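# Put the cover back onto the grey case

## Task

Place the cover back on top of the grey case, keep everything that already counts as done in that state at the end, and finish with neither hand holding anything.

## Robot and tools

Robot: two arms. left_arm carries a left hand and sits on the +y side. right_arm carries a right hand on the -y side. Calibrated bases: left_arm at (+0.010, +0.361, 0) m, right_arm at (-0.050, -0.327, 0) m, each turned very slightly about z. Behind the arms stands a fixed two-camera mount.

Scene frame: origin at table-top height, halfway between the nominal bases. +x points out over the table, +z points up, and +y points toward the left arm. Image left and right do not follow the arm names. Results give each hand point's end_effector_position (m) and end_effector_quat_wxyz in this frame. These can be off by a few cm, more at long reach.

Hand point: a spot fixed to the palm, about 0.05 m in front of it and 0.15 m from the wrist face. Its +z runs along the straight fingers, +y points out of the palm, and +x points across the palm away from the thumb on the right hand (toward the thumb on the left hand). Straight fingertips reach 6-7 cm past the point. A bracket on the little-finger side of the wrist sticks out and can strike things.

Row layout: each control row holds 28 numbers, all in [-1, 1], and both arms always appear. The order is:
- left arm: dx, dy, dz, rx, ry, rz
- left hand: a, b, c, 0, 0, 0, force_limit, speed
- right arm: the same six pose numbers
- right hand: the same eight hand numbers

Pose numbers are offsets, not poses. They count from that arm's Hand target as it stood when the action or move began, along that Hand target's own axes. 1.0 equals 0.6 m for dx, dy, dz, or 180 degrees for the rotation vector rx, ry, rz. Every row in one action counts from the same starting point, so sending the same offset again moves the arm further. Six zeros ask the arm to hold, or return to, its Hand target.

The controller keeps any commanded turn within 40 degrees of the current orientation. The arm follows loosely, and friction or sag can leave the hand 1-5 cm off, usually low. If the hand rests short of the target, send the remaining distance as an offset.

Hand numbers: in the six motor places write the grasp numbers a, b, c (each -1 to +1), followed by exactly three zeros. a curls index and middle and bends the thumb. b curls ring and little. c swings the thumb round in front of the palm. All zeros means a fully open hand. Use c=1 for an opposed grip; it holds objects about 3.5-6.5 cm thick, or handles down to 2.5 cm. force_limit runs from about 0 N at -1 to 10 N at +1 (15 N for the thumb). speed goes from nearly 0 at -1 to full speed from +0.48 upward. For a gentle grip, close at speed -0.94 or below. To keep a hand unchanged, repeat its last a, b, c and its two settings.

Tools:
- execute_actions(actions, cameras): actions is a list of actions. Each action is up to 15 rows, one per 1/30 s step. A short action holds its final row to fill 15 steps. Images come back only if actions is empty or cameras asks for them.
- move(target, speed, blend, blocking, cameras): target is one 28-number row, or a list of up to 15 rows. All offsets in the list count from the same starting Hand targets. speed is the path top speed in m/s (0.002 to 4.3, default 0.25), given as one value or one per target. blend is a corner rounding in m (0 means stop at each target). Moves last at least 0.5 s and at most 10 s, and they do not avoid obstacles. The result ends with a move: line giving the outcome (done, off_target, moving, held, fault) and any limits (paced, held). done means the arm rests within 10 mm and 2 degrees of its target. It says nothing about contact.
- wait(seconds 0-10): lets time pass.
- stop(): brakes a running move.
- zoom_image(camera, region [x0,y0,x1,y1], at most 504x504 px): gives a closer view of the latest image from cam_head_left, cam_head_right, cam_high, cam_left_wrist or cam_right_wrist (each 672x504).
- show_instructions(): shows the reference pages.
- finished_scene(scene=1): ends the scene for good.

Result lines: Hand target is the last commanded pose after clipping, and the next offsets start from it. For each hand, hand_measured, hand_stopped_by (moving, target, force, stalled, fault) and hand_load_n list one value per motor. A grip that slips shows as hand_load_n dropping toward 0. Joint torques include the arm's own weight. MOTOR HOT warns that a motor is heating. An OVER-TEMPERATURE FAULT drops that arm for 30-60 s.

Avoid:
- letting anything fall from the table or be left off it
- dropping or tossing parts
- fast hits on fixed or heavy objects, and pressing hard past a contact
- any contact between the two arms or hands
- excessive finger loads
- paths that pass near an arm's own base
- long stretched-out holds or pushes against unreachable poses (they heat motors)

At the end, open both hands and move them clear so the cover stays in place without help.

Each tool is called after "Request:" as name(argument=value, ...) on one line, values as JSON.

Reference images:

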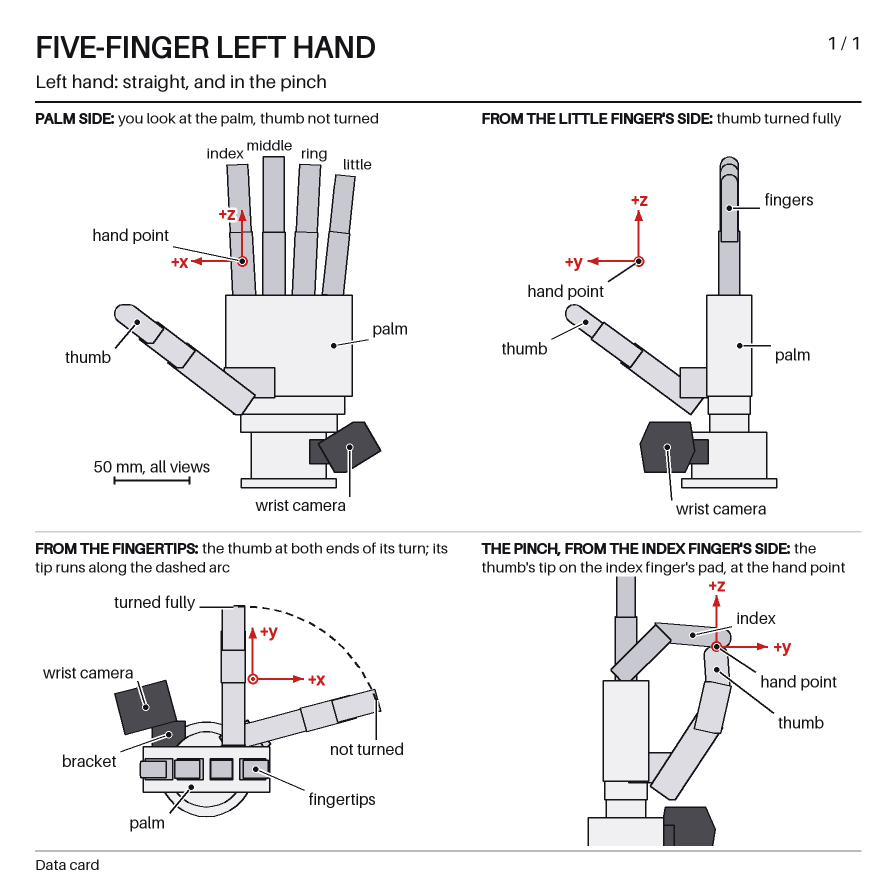

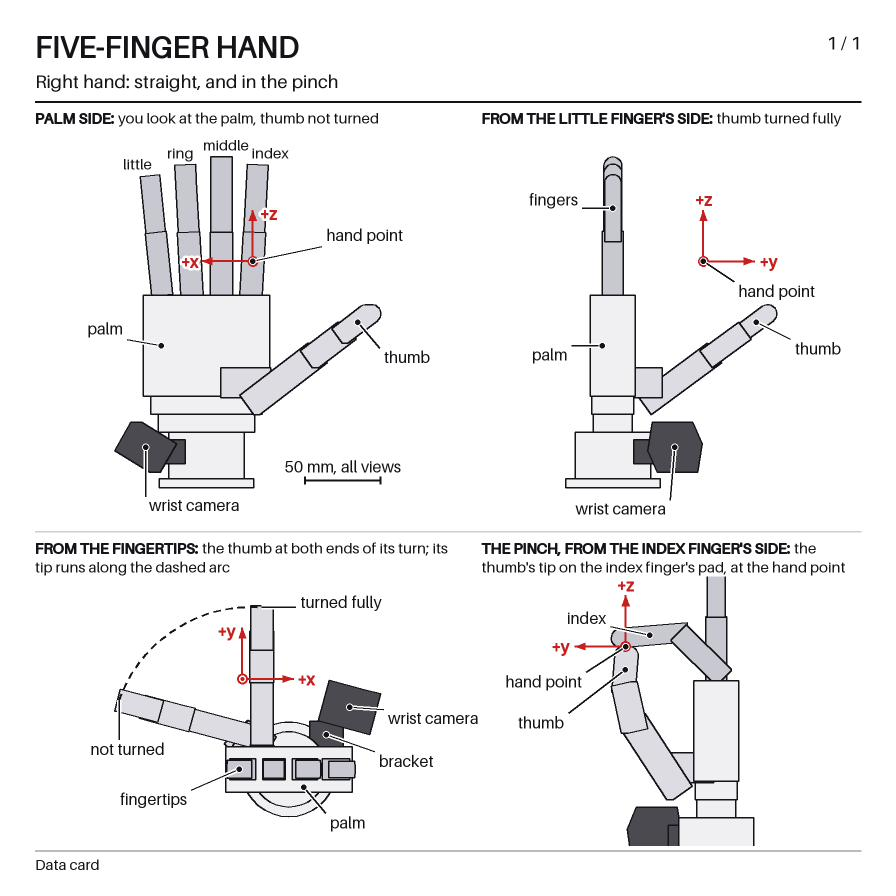

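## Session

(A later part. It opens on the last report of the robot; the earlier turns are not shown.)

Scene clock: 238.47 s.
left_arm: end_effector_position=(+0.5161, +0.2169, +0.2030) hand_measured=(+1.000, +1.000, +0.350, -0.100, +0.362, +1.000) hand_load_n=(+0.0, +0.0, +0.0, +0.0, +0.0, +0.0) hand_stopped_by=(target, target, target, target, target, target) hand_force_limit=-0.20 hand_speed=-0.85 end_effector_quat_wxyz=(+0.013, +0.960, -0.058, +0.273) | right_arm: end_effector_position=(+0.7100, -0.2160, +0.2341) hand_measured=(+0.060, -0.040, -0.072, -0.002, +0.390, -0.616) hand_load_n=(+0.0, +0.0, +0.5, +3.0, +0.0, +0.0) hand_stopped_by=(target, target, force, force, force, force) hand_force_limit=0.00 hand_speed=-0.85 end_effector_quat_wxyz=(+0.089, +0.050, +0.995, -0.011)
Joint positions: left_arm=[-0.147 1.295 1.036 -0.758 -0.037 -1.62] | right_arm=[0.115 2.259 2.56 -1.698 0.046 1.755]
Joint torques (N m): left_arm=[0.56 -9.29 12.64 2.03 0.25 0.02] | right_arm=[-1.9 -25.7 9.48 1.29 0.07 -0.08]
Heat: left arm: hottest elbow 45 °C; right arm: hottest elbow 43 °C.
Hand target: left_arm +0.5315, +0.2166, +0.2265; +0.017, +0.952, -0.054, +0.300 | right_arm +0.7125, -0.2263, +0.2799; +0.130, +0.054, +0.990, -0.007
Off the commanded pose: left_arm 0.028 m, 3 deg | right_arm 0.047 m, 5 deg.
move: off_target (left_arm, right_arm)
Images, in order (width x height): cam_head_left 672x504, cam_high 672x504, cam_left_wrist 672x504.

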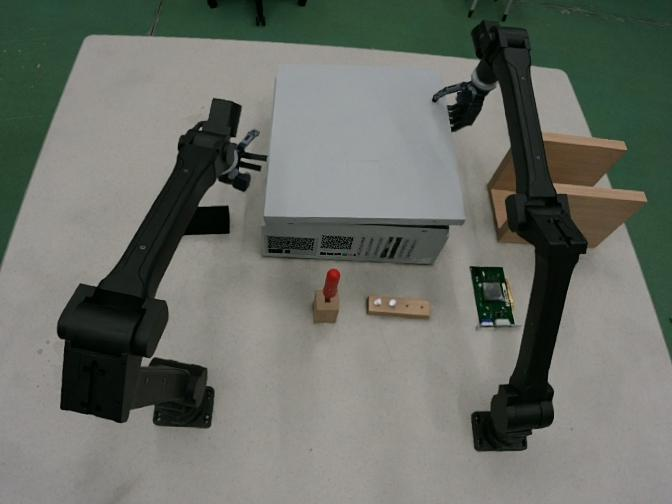

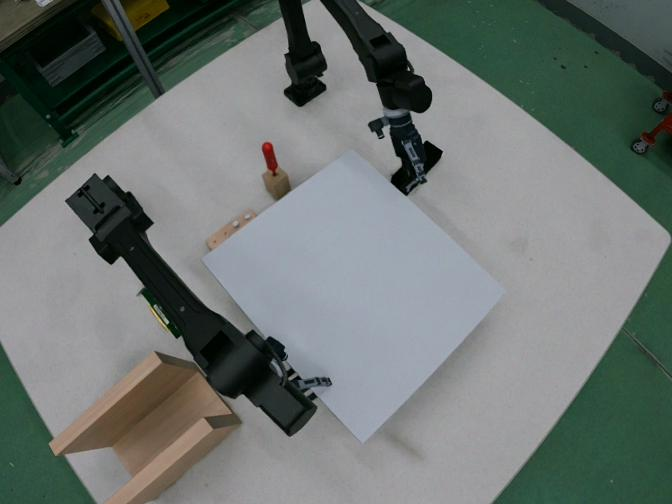

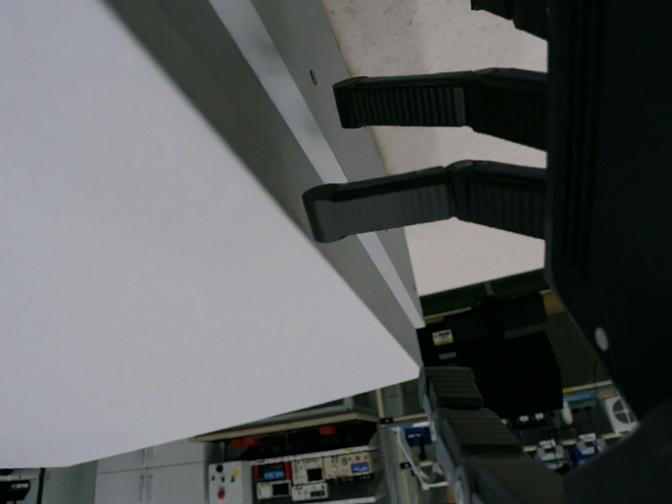

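Request:
zoom_image(camera="cam_head_left", region=[240, 180, 480, 290])

Request:
zoom_image(camera="cam_left_wrist", region=[100, 0, 440, 380])

Request:
zoom_image(camera="cam_high", region=[180, 120, 540, 460])

Scaled by 2.100 from the camera's 672x504 image, which has a finer 960x720 frame.

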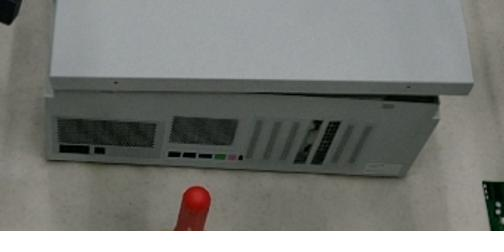

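Scaled by 1.326 from the camera's 672x504 image, which has a finer 960x720 frame.

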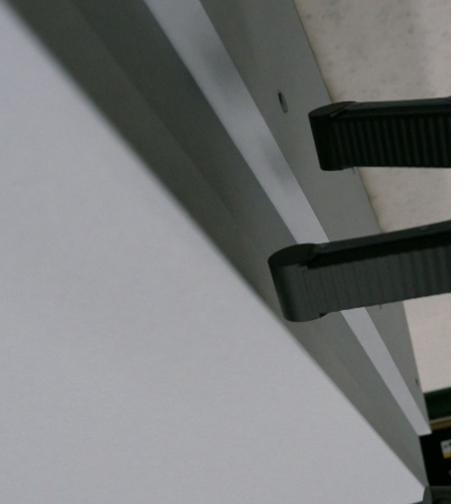

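Scaled by 1.400 from the camera's 672x504 image, which has a finer 960x720 frame.

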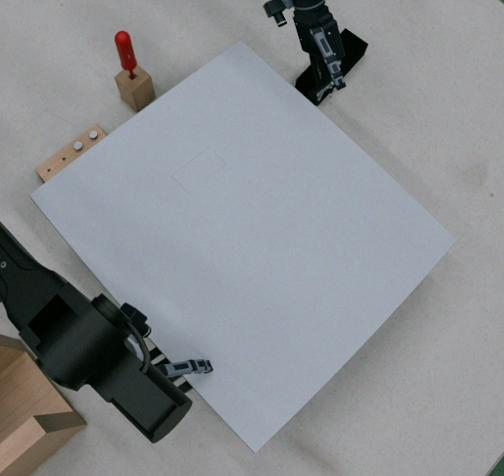

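Request:
zoom_image(camera="cam_left_wrist", region=[200, 0, 360, 120])

Request:
zoom_image(camera="cam_left_wrist", region=[330, 220, 450, 400])

Request:
zoom_image(camera="cam_head_left", region=[250, 190, 350, 265])

Request:
zoom_image(camera="cam_head_left", region=[370, 200, 470, 275])

Scaled by 3.150 from the camera's 672x504 image, which has a finer 960x720 frame.

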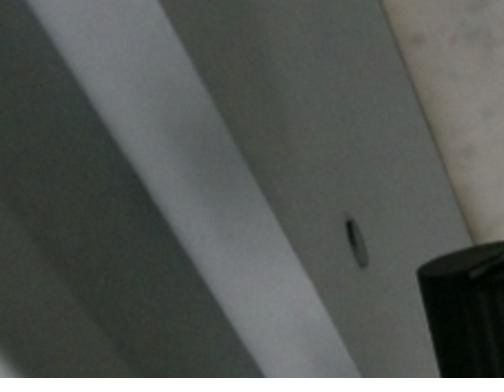

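Scaled by 2.800 from the camera's 672x504 image, which has a finer 960x720 frame.

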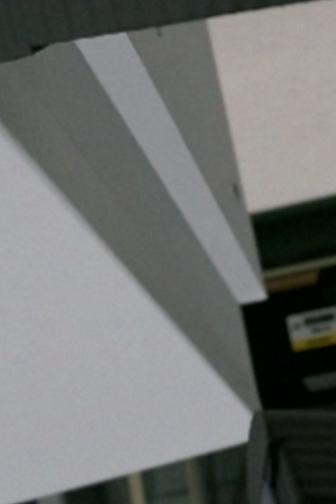

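Scaled by 5.040 from the camera's 672x504 image, which has a finer 960x720 frame.

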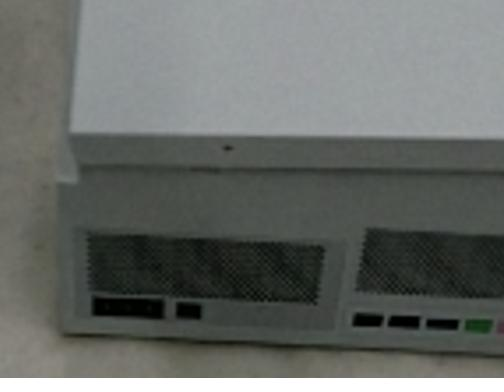

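Scaled by 5.040 from the camera's 672x504 image, which has a finer 960x720 frame.

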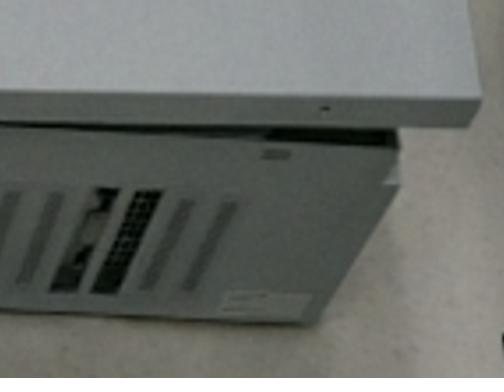

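Request:
move(target=[-0.0229,0,0.0327,0,0,0,0.45,-1,0,0,0,0,-0.2,-0.85,0,0,0,0,0,0,0.66,0.5,1,0,0,0,0.0,-0.85], speed=0.05, cameras=["cam_left_wrist","cam_right_wrist"])

Scene clock: 247.20 s.
left_arm: end_effector_position=(+0.5257, +0.2152, +0.2056) hand_measured=(+1.000, +1.000, +0.350, -0.100, +0.362, +1.000) hand_load_n=(+0.0, +0.0, +0.0, +0.0, +0.0, -0.5) hand_stopped_by=(target, target, target, target, target, target) hand_force_limit=-0.20 hand_speed=-0.85 end_effector_quat_wxyz=(+0.016, +0.953, -0.057, +0.297) | right_arm: end_effector_position=(+0.7103, -0.2168, +0.2349) hand_measured=(+0.066, -0.048, -0.138, -0.056, +0.362, -0.616) hand_load_n=(+0.0, +0.0, +9.0, +3.5, +9.5, -1.0) hand_stopped_by=(target, target, force, force, force, force) hand_force_limit=0.00 hand_speed=-0.85 end_effector_quat_wxyz=(+0.090, +0.051, +0.995, -0.011)
Joint positions: left_arm=[-0.147 1.299 1.022 -0.691 -0.037 -1.62] | right_arm=[0.114 2.257 2.56 -1.696 0.046 1.755]
Joint torques (N m): left_arm=[0.03 -8.23 10.02 2.22 0.31 0.01] | right_arm=[-1.85 -25.64 9.54 1.25 0.03 -0.08]
Heat: left arm: hottest elbow 45 °C; right arm: hottest shoulder 42 °C.
Hand target: left_arm +0.5315, +0.2166, +0.2024; +0.017, +0.952, -0.054, +0.300 | right_arm +0.7125, -0.2261, +0.2801; +0.130, +0.054, +0.990, -0.007
Off the commanded pose: left_arm 0.007 m, 1 deg | right_arm 0.046 m, 5 deg.
move: off_target (right_arm)
Images, in order (width x height): cam_left_wrist 672x504, cam_right_wrist 672x504.

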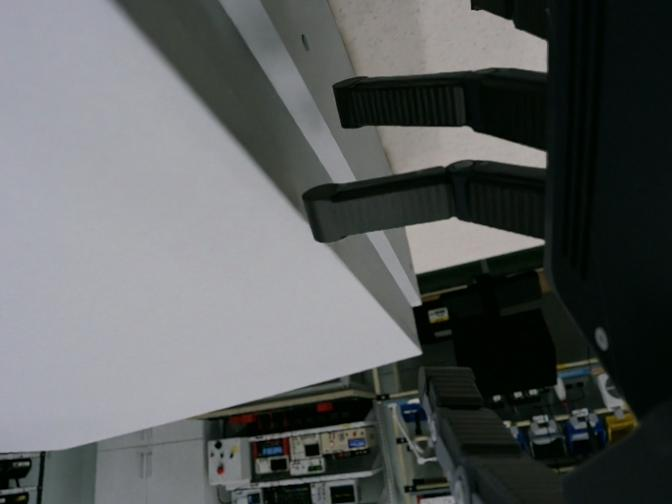

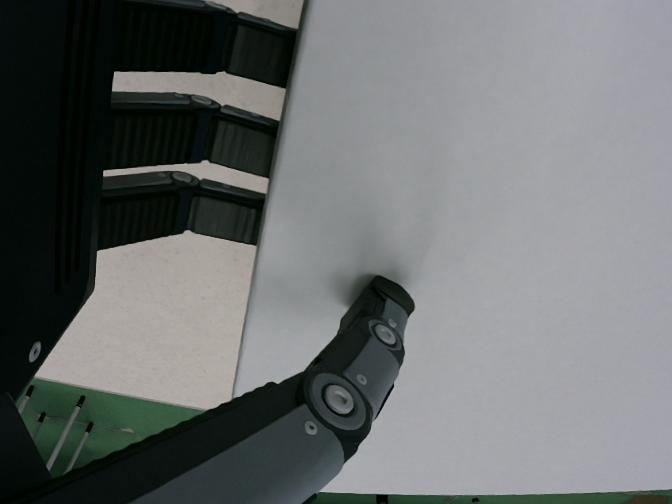

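Request:
move(target=[-0.0357,0.0015,0.0279,0,0,0,0.45,-1,0,0,0,0,-0.2,-0.85,0,0,0,0,0,0,0.66,0.5,1,0,0,0,0.0,-0.85], speed=0.06, cameras=["cam_left_wrist"])

Scene clock: 250.07 s.
left_arm: end_effector_position=(+0.5183, +0.2165, +0.1790) hand_measured=(+1.000, +1.000, +0.350, -0.100, +0.362, +1.000) hand_load_n=(+0.0, +0.0, +0.0, +0.0, +0.0, +0.0) hand_stopped_by=(target, target, target, target, target, target) hand_force_limit=-0.20 hand_speed=-0.85 end_effector_quat_wxyz=(+0.016, +0.953, -0.057, +0.296) | right_arm: end_effector_position=(+0.7103, -0.2168, +0.2349) hand_measured=(+0.066, -0.048, -0.138, -0.056, +0.362, -0.616) hand_load_n=(-0.5, +0.0, +8.5, +3.5, +9.5, -0.5) hand_stopped_by=(target, target, force, force, force, force) hand_force_limit=0.00 hand_speed=-0.85 end_effector_quat_wxyz=(+0.090, +0.051, +0.995, -0.011)
Joint positions: left_arm=[-0.147 1.302 0.952 -0.619 -0.037 -1.62] | right_arm=[0.114 2.257 2.56 -1.696 0.046 1.755]
Joint torques (N m): left_arm=[-0.97 -8 9.91 2.19 0.19 -0.07] | right_arm=[-1.85 -25.58 9.54 1.25 0.03 -0.08]
Heat: left arm: hottest elbow 45 °C; right arm: hottest shoulder 42 °C.
Hand target: left_arm +0.5234, +0.2166, +0.1762; +0.017, +0.952, -0.054, +0.300 | right_arm +0.7125, -0.2261, +0.2801; +0.130, +0.054, +0.990, -0.007
Off the commanded pose: left_arm 0.006 m, 1 deg | right_arm 0.046 m, 5 deg.
move: off_target (right_arm)
Images, in order (width x height): cam_left_wrist 672x504.

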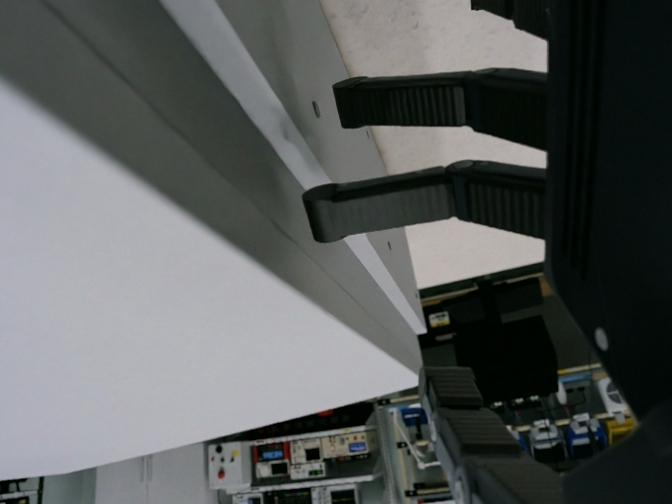

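Request:
zoom_image(camera="cam_left_wrist", region=[180, 80, 440, 380])

Scaled by 1.680 from the camera's 672x504 image, which has a finer 960x720 frame.

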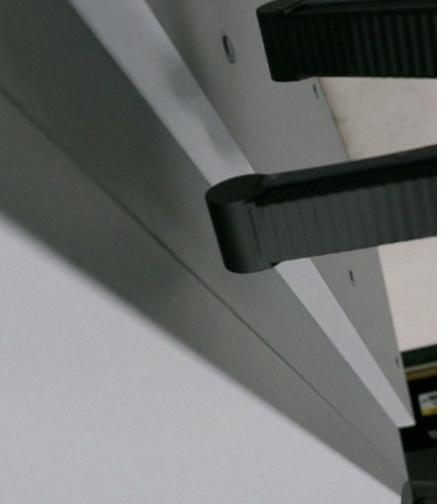

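Request:
move(target=[0.0006,0.0066,0.0004,0,0,0,0.45,-1,0,0,0,0,-0.2,-0.85,-0.0103,0.0246,0.0028,-0.0011,0,-0.0040,0.66,0.5,1,0,0,0,0.0,-0.85], speed=0.02, cameras=["cam_left_wrist","cam_high","cam_head_left"])

Scene clock: 253.00 s.
left_arm: end_effector_position=(+0.5188, +0.2170, +0.1791) hand_measured=(+1.000, +1.000, +0.350, -0.100, +0.362, +1.000) hand_load_n=(+0.0, +0.0, +0.0, +0.0, -0.5, +0.0) hand_stopped_by=(target, target, target, target, target, target) hand_force_limit=-0.20 hand_speed=-0.85 end_effector_quat_wxyz=(+0.016, +0.953, -0.055, +0.297) | right_arm: end_effector_position=(+0.7103, -0.2168, +0.2313) hand_measured=(+0.066, -0.048, -0.136, -0.056, +0.362, -0.616) hand_load_n=(+0.0, +0.0, +11.0, +4.0, +8.5, -1.0) hand_stopped_by=(target, target, force, force, force, force) hand_force_limit=0.00 hand_speed=-0.85 end_effector_quat_wxyz=(+0.087, +0.051, +0.995, -0.012)
Joint positions: left_arm=[-0.147 1.302 0.952 -0.619 -0.039 -1.623] | right_arm=[0.114 2.262 2.56 -1.698 0.046 1.755]
Joint torques (N m): left_arm=[-0.97 -8.18 9.69 2.1 0.02 -0.08] | right_arm=[-0.5 -23 14.86 0.32 0.01 -0.04]
Heat: left arm: hottest elbow 45 °C; right arm: hottest shoulder 41 °C.
Hand target: left_arm +0.5235, +0.2125, +0.1765; +0.018, +0.952, -0.054, +0.300 | right_arm +0.7204, -0.2122, +0.2801; +0.130, +0.048, +0.990, -0.006
Off the commanded pose: left_arm 0.007 m, 0 deg | right_arm 0.050 m, 5 deg.
joint sent to its limit (right arm) — joint 4 (wrist pitch), lower limit. The joint targets are off in position, not in orientation.
move: off_target (right_arm)
Images, in order (width x height): cam_head_left 672x504, cam_high 672x504, cam_left_wrist 672x504.

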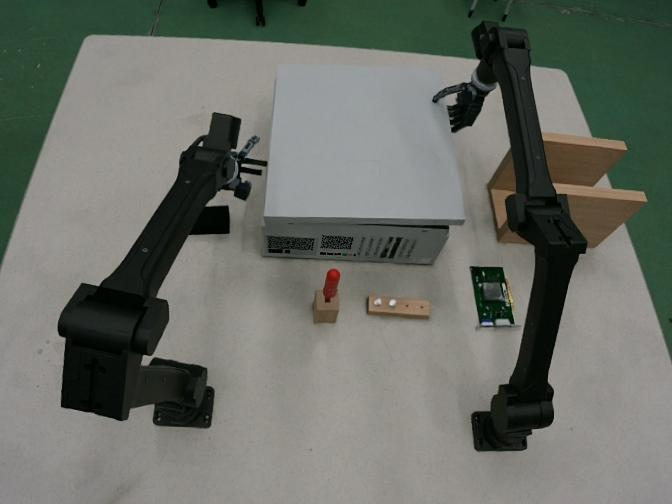

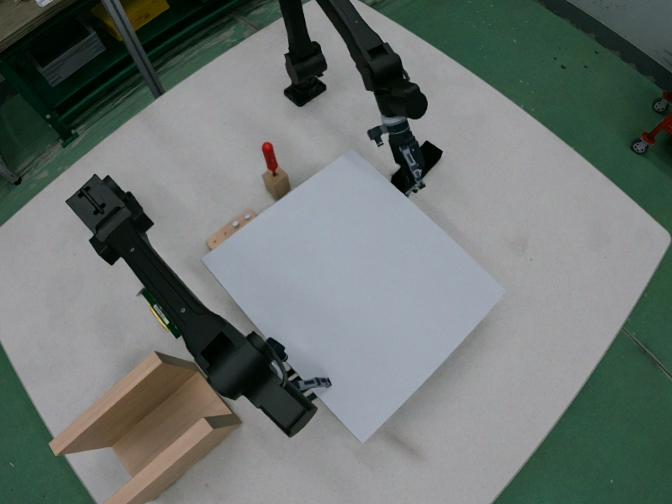

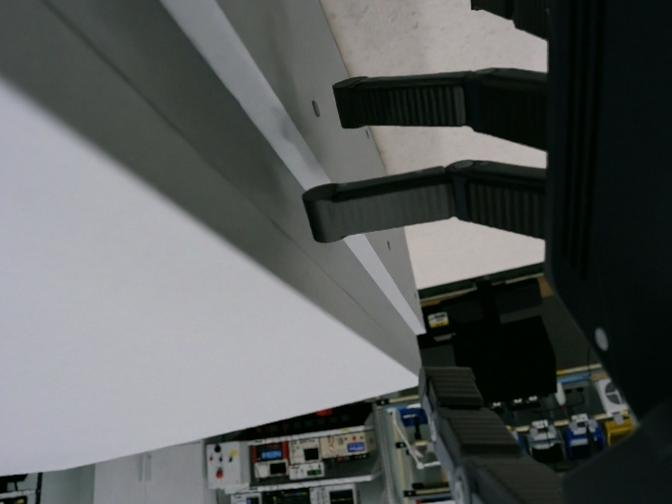

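Request:
move(target=[0.0008,0.0099,0.0006,0,0,0,0.45,-1,0,0,0,0,-0.2,-0.85,0.0018,0.0166,-0.0005,0,0,0,0.66,0.5,1,0,0,0,0.0,-0.85], speed=0.02, cameras=["cam_left_wrist"])

Scene clock: 254.23 s.
left_arm: end_effector_position=(+0.5179, +0.2115, +0.1776) hand_measured=(+1.000, +1.000, +0.350, -0.100, +0.362, +1.000) hand_load_n=(+0.0, +0.0, +0.0, +0.0, +0.0, +0.0) hand_stopped_by=(target, target, target, target, target, target) hand_force_limit=-0.20 hand_speed=-0.85 end_effector_quat_wxyz=(+0.015, +0.954, -0.055, +0.295) | right_arm: end_effector_position=(+0.7098, -0.2139, +0.2313) hand_measured=(+0.066, -0.048, -0.136, -0.056, +0.362, -0.616) hand_load_n=(+0.0, +0.0, +11.0, +4.0, +9.0, -1.0) hand_stopped_by=(target, target, force, force, force, force) hand_force_limit=0.00 hand_speed=-0.85 end_effector_quat_wxyz=(+0.087, +0.049, +0.995, -0.011)
Joint positions: left_arm=[-0.161 1.305 0.952 -0.619 -0.047 -1.635] | right_arm=[0.118 2.262 2.56 -1.698 0.046 1.755]
Joint torques (N m): left_arm=[-1.55 -8.82 10.07 2.22 0.07 -0.03] | right_arm=[0.26 -22.83 14.97 0.31 0.11 0.1]
Heat: left arm: hottest elbow 45 °C; right arm: hottest shoulder 41 °C.
Hand target: left_arm +0.5234, +0.2065, +0.1764; +0.018, +0.952, -0.054, +0.300 | right_arm +0.7203, -0.2024, +0.2802; +0.130, +0.048, +0.990, -0.006
Off the commanded pose: left_arm 0.007 m, 1 deg | right_arm 0.051 m, 5 deg.
joint sent to its limit (right arm) — joint 4 (wrist pitch), lower limit. The joint targets are off in position, not in orientation.
move: off_target (right_arm)
Images, in order (width x height): cam_left_wrist 672x504.

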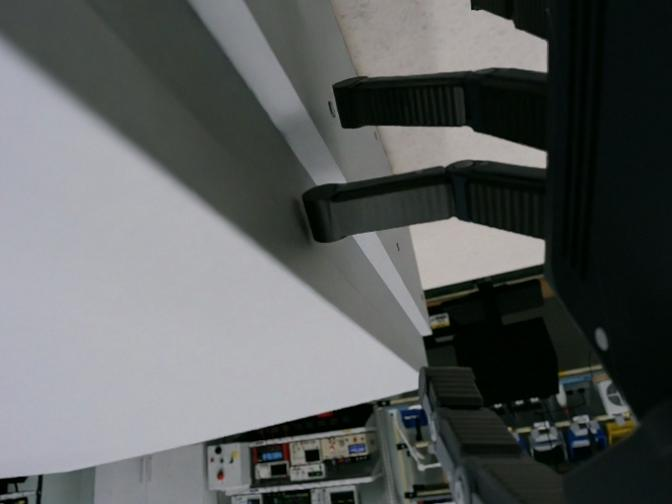

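Request:
zoom_image(camera="cam_left_wrist", region=[180, 80, 440, 380])

Scaled by 1.680 from the camera's 672x504 image, which has a finer 960x720 frame.

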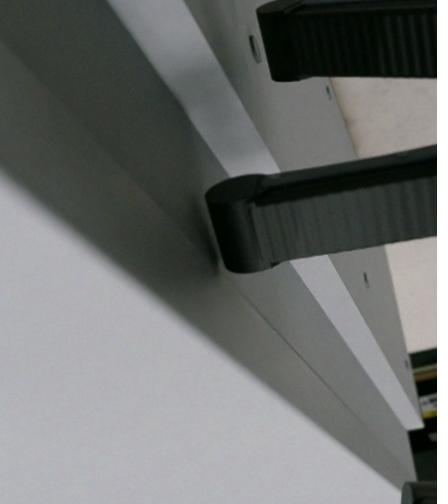

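Request:
move(target=[0,0,0,0,0,0,0.45,-1,0,0,0,0,-0.2,-0.85,0.0011,0.0099,-0.0003,0,0,0,0.66,0.5,1,0,0,0,0.0,-0.85], speed=0.02, cameras=["cam_left_wrist","cam_high"])

Scene clock: 255.43 s.
left_arm: end_effector_position=(+0.5180, +0.2116, +0.1776) hand_measured=(+1.000, +1.000, +0.350, -0.100, +0.362, +1.000) hand_load_n=(-0.5, +0.0, +0.0, +0.0, +0.0, +0.0) hand_stopped_by=(target, target, target, target, target, target) hand_force_limit=-0.20 hand_speed=-0.85 end_effector_quat_wxyz=(+0.015, +0.954, -0.054, +0.295) | right_arm: end_effector_position=(+0.7099, -0.2132, +0.2313) hand_measured=(+0.066, -0.048, -0.136, -0.056, +0.362, -0.616) hand_load_n=(+0.0, +0.0, +11.5, +4.0, +8.5, -1.5) hand_stopped_by=(target, target, force, force, force, force) hand_force_limit=0.00 hand_speed=-0.85 end_effector_quat_wxyz=(+0.087, +0.049, +0.995, -0.012)
Joint positions: left_arm=[-0.161 1.305 0.952 -0.619 -0.048 -1.636] | right_arm=[0.119 2.262 2.56 -1.698 0.047 1.757]
Joint torques (N m): left_arm=[-1.26 -7.47 10.28 2.15 0.07 -0.13] | right_arm=[0.85 -22.71 15.06 0.34 0.12 0.14]
Heat: left arm: hottest elbow 44 °C; right arm: hottest shoulder 41 °C.
Hand target: left_arm +0.5234, +0.2066, +0.1764; +0.017, +0.952, -0.054, +0.300 | right_arm +0.7201, -0.1961, +0.2802; +0.130, +0.048, +0.990, -0.006
Off the commanded pose: left_arm 0.007 m, 1 deg | right_arm 0.053 m, 5 deg.
joint sent to its limit (right arm) — joint 4 (wrist pitch), lower limit. The joint targets are off in position, not in orientation.
move: off_target (right_arm)
Images, in order (width x height): cam_high 672x504, cam_left_wrist 672x504.

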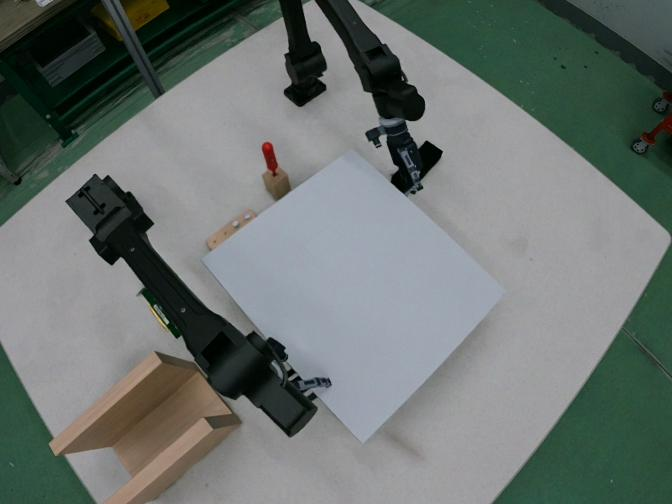

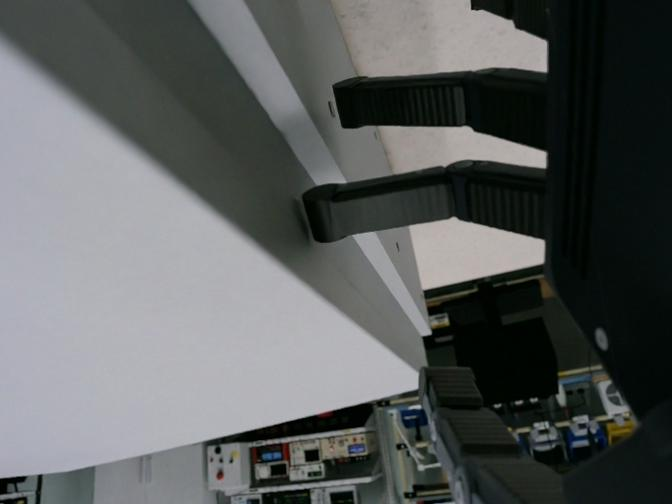

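Request:
move(target=[0,0,0,0,0,0,0.45,-1,0,0,0,0,-0.2,-0.85,0.0011,0.0120,-0.0003,0,0,0,0.66,0.5,1,0,0,0,0.0,-0.85], speed=0.02, cameras=["cam_left_wrist","cam_high"])

Scene clock: 256.77 s.
left_arm: end_effector_position=(+0.5181, +0.2118, +0.1768) hand_measured=(+1.000, +1.000, +0.350, -0.100, +0.362, +1.000) hand_load_n=(+0.0, +0.0, +0.0, +0.0, -0.5, +0.0) hand_stopped_by=(target, target, target, target, target, target) hand_force_limit=-0.20 hand_speed=-0.85 end_effector_quat_wxyz=(+0.015, +0.954, -0.054, +0.295) | right_arm: end_effector_position=(+0.7108, -0.2062, +0.2327) hand_measured=(+0.066, -0.048, -0.136, -0.056, +0.362, -0.616) hand_load_n=(+0.0, +0.0, +10.0, +4.5, +9.0, -1.0) hand_stopped_by=(target, target, force, force, force, force) hand_force_limit=0.00 hand_speed=-0.85 end_effector_quat_wxyz=(+0.090, +0.049, +0.995, -0.013)
Joint positions: left_arm=[-0.161 1.307 0.952 -0.619 -0.049 -1.636] | right_arm=[0.13 2.265 2.568 -1.698 0.052 1.766]
Joint torques (N m): left_arm=[-1.2 -7.65 10.06 2.13 0.13 -0.05] | right_arm=[0.79 -22.77 14.83 0.32 0.05 0.15]
Heat: left arm: hottest elbow 44 °C; right arm: hottest shoulder 41 °C.
Hand target: left_arm +0.5234, +0.2066, +0.1763; +0.017, +0.952, -0.054, +0.300 | right_arm +0.7202, -0.1890, +0.2800; +0.130, +0.048, +0.990, -0.006
Off the commanded pose: left_arm 0.007 m, 1 deg | right_arm 0.051 m, 5 deg.
joint sent to its limit (right arm) — joint 4 (wrist pitch), lower limit. The joint targets are off in position, not in orientation.
move: off_target (right_arm)
Images, in order (width x height): cam_high 672x504, cam_left_wrist 672x504.

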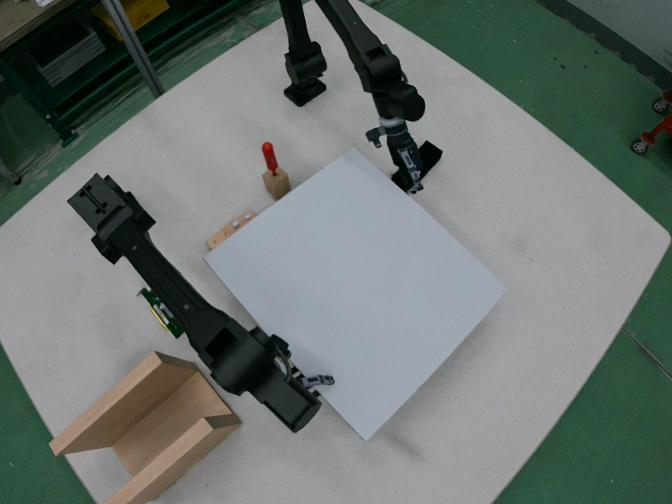

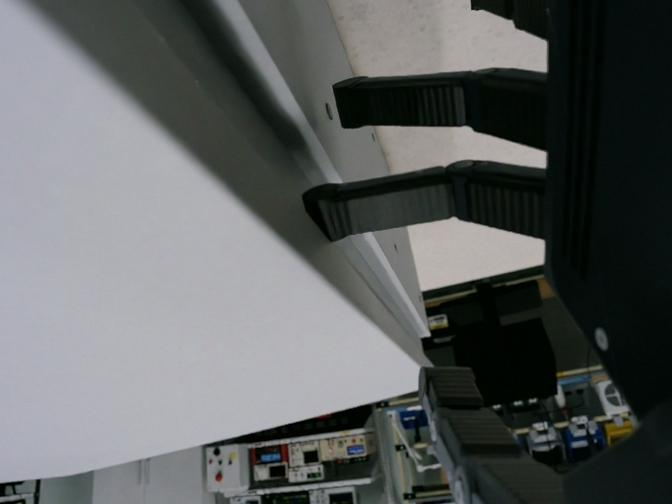

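Request:
zoom_image(camera="cam_left_wrist", region=[180, 80, 440, 380])

Request:
wait(seconds=0, cameras=["cam_head_left","cam_high"])

Request:
zoom_image(camera="cam_head_left", region=[250, 190, 350, 265])

Request:
zoom_image(camera="cam_head_left", region=[370, 200, 470, 275])

Request:
zoom_image(camera="cam_high", region=[180, 120, 540, 460])

Scaled by 1.680 from the camera's 672x504 image, which has a finer 960x720 frame.

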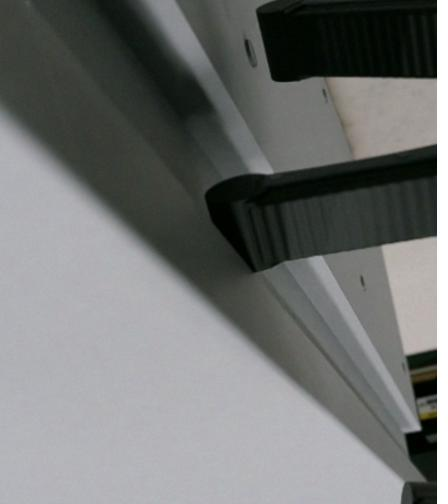

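Scene clock: 257.13 s.
left_arm: end_effector_position=(+0.5181, +0.2118, +0.1768) hand_measured=(+1.000, +1.000, +0.350, -0.100, +0.362, +1.000) hand_load_n=(+0.0, +0.0, +0.0, +0.5, +0.0, +0.0) hand_stopped_by=(target, target, target, target, target, target) hand_force_limit=-0.20 hand_speed=-0.85 end_effector_quat_wxyz=(+0.015, +0.954, -0.054, +0.295) | right_arm: end_effector_position=(+0.7108, -0.2062, +0.2324) hand_measured=(+0.066, -0.048, -0.136, -0.056, +0.362, -0.616) hand_load_n=(+0.0, +0.0, +10.0, +4.5, +9.0, -1.0) hand_stopped_by=(target, target, force, force, force, force) hand_force_limit=0.00 hand_speed=-0.85 end_effector_quat_wxyz=(+0.090, +0.049, +0.995, -0.013)
Joint positions: left_arm=[-0.161 1.307 0.952 -0.619 -0.049 -1.636] | right_arm=[0.13 2.266 2.568 -1.698 0.052 1.766]
Joint torques (N m): left_arm=[-0.85 -7.94 10.06 2.07 0.04 -0.12] | right_arm=[0.85 -22.83 14.83 0.32 0.05 0.16]
Heat: left arm: hottest elbow 44 °C; right arm: hottest shoulder 41 °C.
Hand target: left_arm +0.5234, +0.2066, +0.1763; +0.017, +0.952, -0.054, +0.300 | right_arm +0.7202, -0.1890, +0.2800; +0.130, +0.048, +0.990, -0.006
Off the commanded pose: left_arm 0.007 m, 1 deg | right_arm 0.052 m, 5 deg.
Images, in order (width x height): cam_head_left 672x504, cam_high 672x504.

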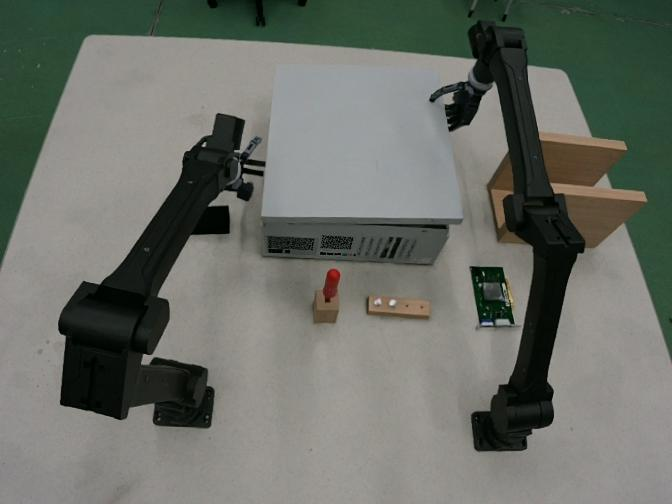

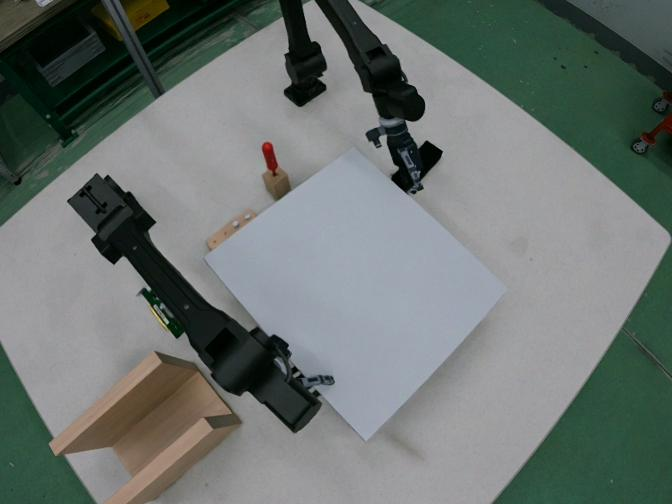

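Scaled by 5.040 from the camera's 672x504 image, which has a finer 960x720 frame.

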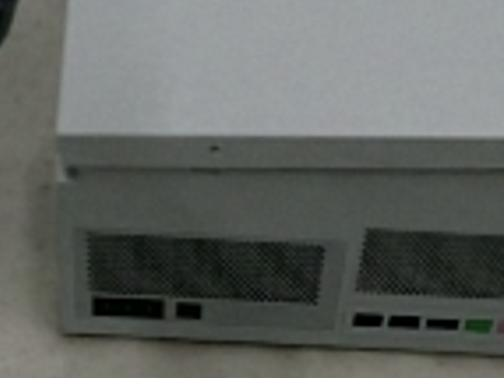

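Scaled by 5.040 from the camera's 672x504 image, which has a finer 960x720 frame.

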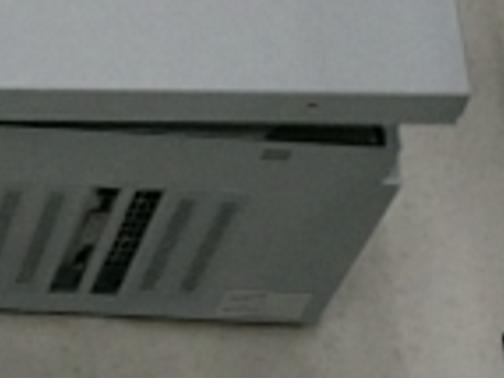

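Scaled by 1.400 from the camera's 672x504 image, which has a finer 960x720 frame.

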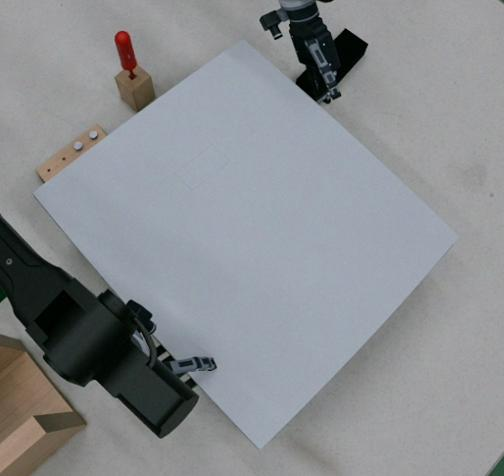

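Request:
wait(seconds=0.1, cameras=["all"])

Scene clock: 259.57 s.
left_arm: end_effector_position=(+0.5181, +0.2118, +0.1768) hand_measured=(+1.000, +1.000, +0.350, -0.100, +0.362, +1.000) hand_load_n=(+0.0, +0.0, +0.5, +0.0, +0.0, +0.0) hand_stopped_by=(target, target, target, target, target, target) hand_force_limit=-0.20 hand_speed=-0.85 end_effector_quat_wxyz=(+0.015, +0.954, -0.054, +0.295) | right_arm: end_effector_position=(+0.7108, -0.2062, +0.2324) hand_measured=(+0.066, -0.048, -0.136, -0.056, +0.362, -0.616) hand_load_n=(+0.0, +0.0, +10.5, +4.5, +8.5, -1.0) hand_stopped_by=(target, target, force, force, force, force) hand_force_limit=0.00 hand_speed=-0.85 end_effector_quat_wxyz=(+0.090, +0.049, +0.995, -0.013)
Joint positions: left_arm=[-0.161 1.307 0.952 -0.619 -0.049 -1.636] | right_arm=[0.13 2.266 2.568 -1.698 0.052 1.766]
Joint torques (N m): left_arm=[-1.32 -7.82 9.91 2.09 0.06 -0.08] | right_arm=[0.73 -22.89 14.84 0.31 0.05 0.15]
Heat: left arm: hottest elbow 44 °C; right arm: hottest elbow 43 °C.
Hand target: left_arm +0.5234, +0.2066, +0.1763; +0.017, +0.952, -0.054, +0.300 | right_arm +0.7202, -0.1890, +0.2800; +0.130, +0.048, +0.990, -0.006
Off the commanded pose: left_arm 0.007 m, 1 deg | right_arm 0.052 m, 5 deg.
wait: 0.10 s; at rest from the start

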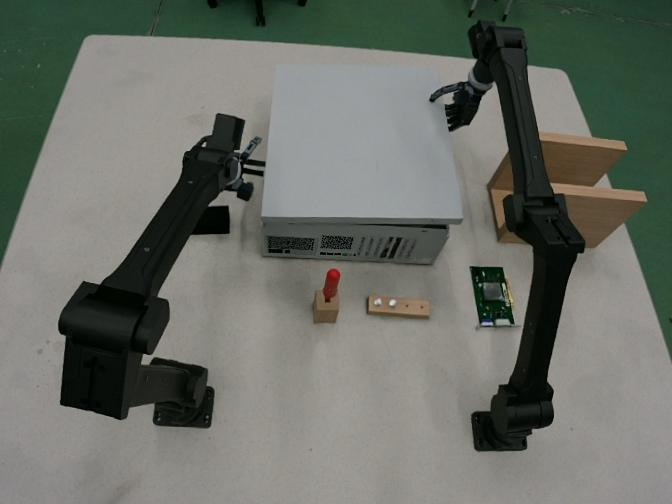

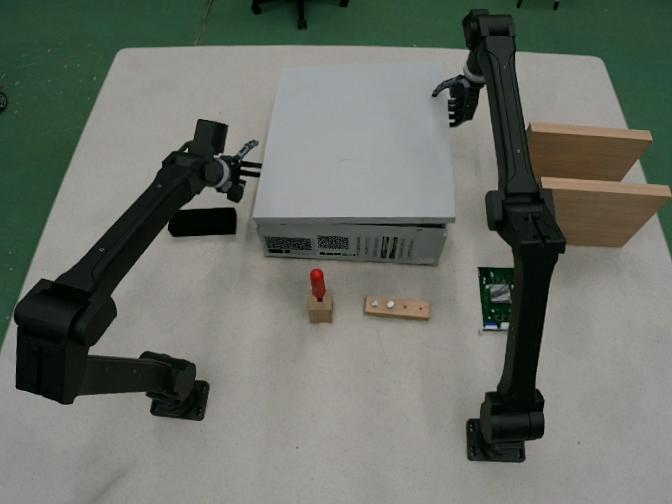

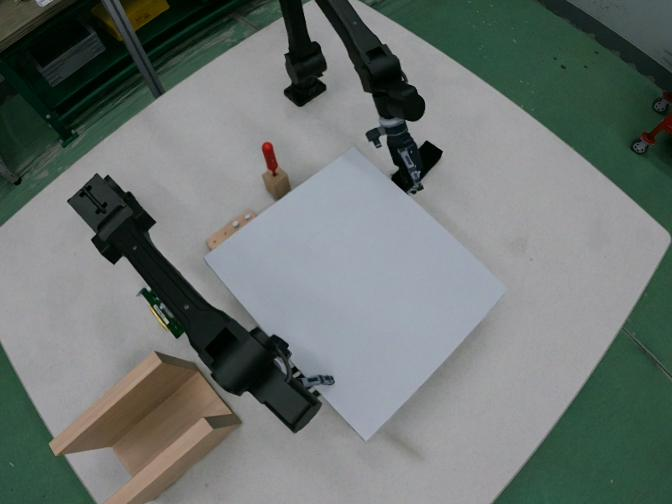

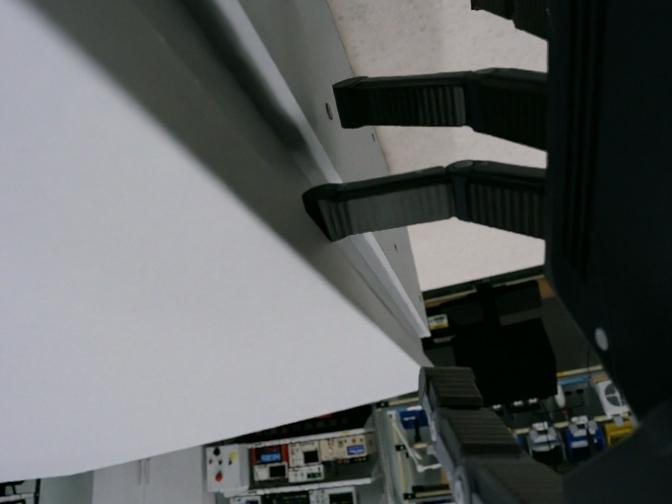

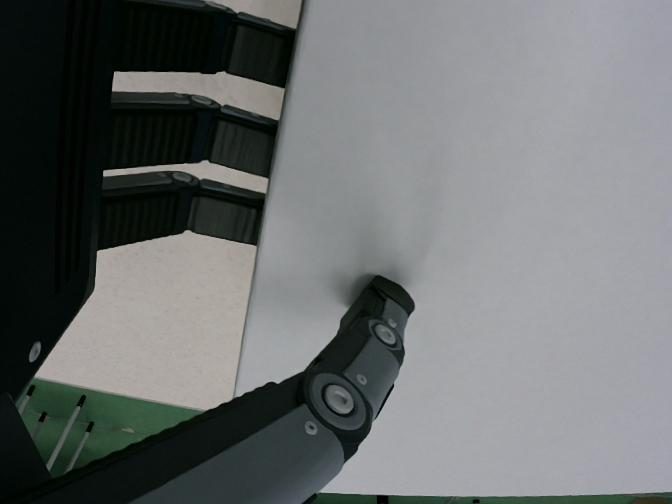

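Request:
zoom_image(camera="cam_left_wrist", region=[270, 100, 470, 250])

Request:
zoom_image(camera="cam_head_left", region=[250, 190, 350, 265])

Request:
zoom_image(camera="cam_head_left", region=[370, 200, 470, 275])

Scaled by 2.520 from the camera's 672x504 image, which has a finer 960x720 frame.

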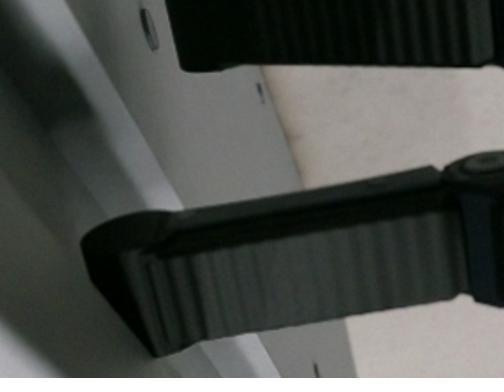

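Scaled by 5.040 from the camera's 672x504 image, which has a finer 960x720 frame.

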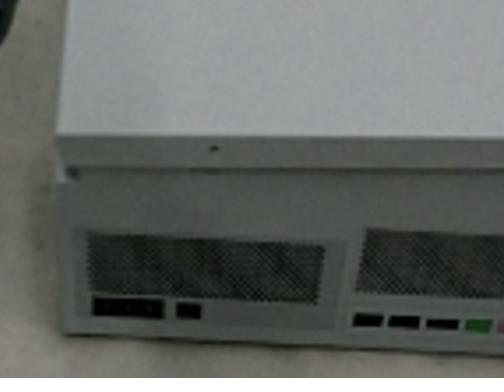

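Scaled by 5.040 from the camera's 672x504 image, which has a finer 960x720 frame.

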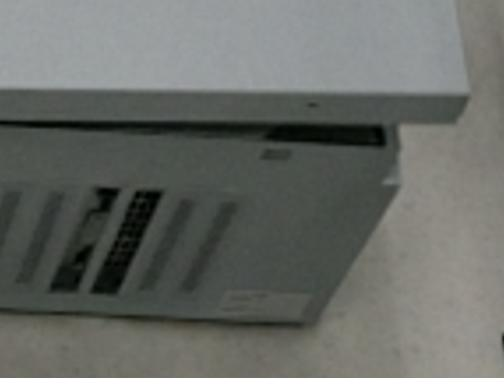

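Request:
move(target=[0,0,0,0,0,0,0.45,-1,0,0,0,0,-0.2,-0.85,-0.01203,0.00958,0.00321,-0.00072,0,-0.00268,0.66,0.5,1,0,0,0,0.0,-0.85], speed=0.02, cameras=["cam_head_left", "cam_left_wrist"])

Scene clock: 264.07 s.
left_arm: end_effector_position=(+0.5185, +0.2125, +0.1763) hand_measured=(+1.000, +1.000, +0.350, -0.100, +0.362, +1.000) hand_load_n=(+0.0, +0.0, +0.0, +0.0, +0.0, +0.0) hand_stopped_by=(target, target, target, target, target, target) hand_force_limit=-0.20 hand_speed=-0.85 end_effector_quat_wxyz=(+0.013, +0.954, -0.053, +0.295) | right_arm: end_effector_position=(+0.7193, -0.2011, +0.2313) hand_measured=(+0.066, -0.048, -0.136, -0.054, +0.362, -0.616) hand_load_n=(+0.0, +0.0, +8.5, +6.0, +8.5, -1.5) hand_stopped_by=(target, target, force, force, force, force) hand_force_limit=0.00 hand_speed=-0.85 end_effector_quat_wxyz=(+0.098, +0.046, +0.994, -0.011)
Joint positions: left_arm=[-0.161 1.307 0.952 -0.619 -0.052 -1.637] | right_arm=[0.135 2.294 2.612 -1.698 0.052 1.766]
Joint torques (N m): left_arm=[-0.5 -8.12 9.83 2.1 0.25 -0.07] | right_arm=[0.67 -23.12 14.82 0.35 -0.02 0.13]
Heat: left arm: hottest elbow 44 °C; right arm: hottest elbow 44 °C.
Hand target: left_arm +0.5234, +0.2066, +0.1763; +0.017, +0.952, -0.054, +0.300 | right_arm +0.7282, -0.1841, +0.2802; +0.130, +0.044, +0.991, -0.005
Off the commanded pose: left_arm 0.008 m, 1 deg | right_arm 0.052 m, 4 deg.
joint sent to its limit (right arm) — joint 4 (wrist pitch), lower limit. The joint targets are off in position, not in orientation.
move: off_target (right_arm)
Images, in order (width x height): cam_head_left 672x504, cam_left_wrist 672x504.

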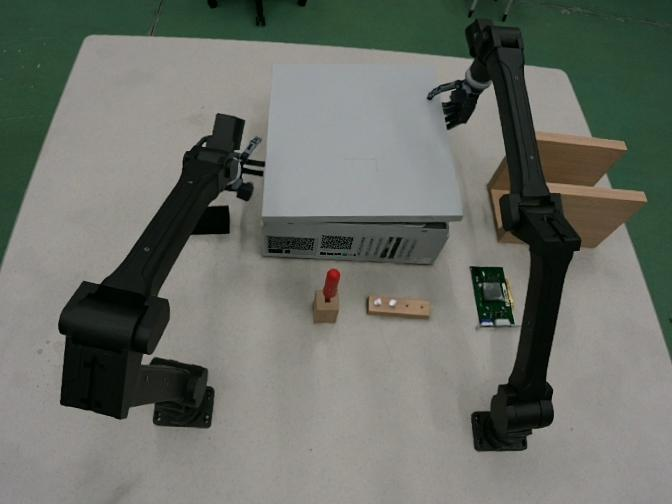

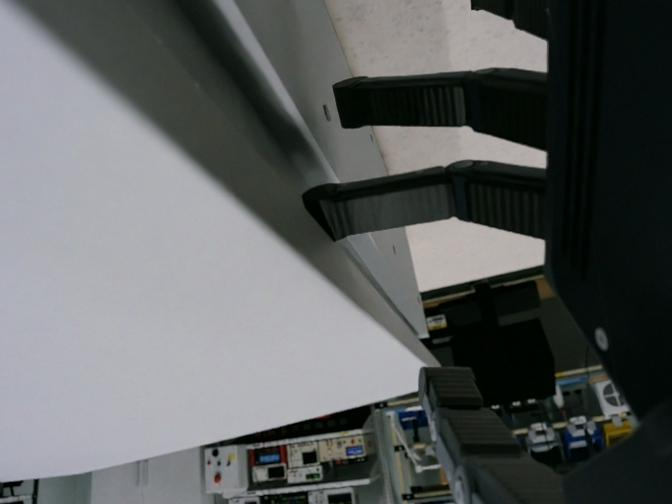

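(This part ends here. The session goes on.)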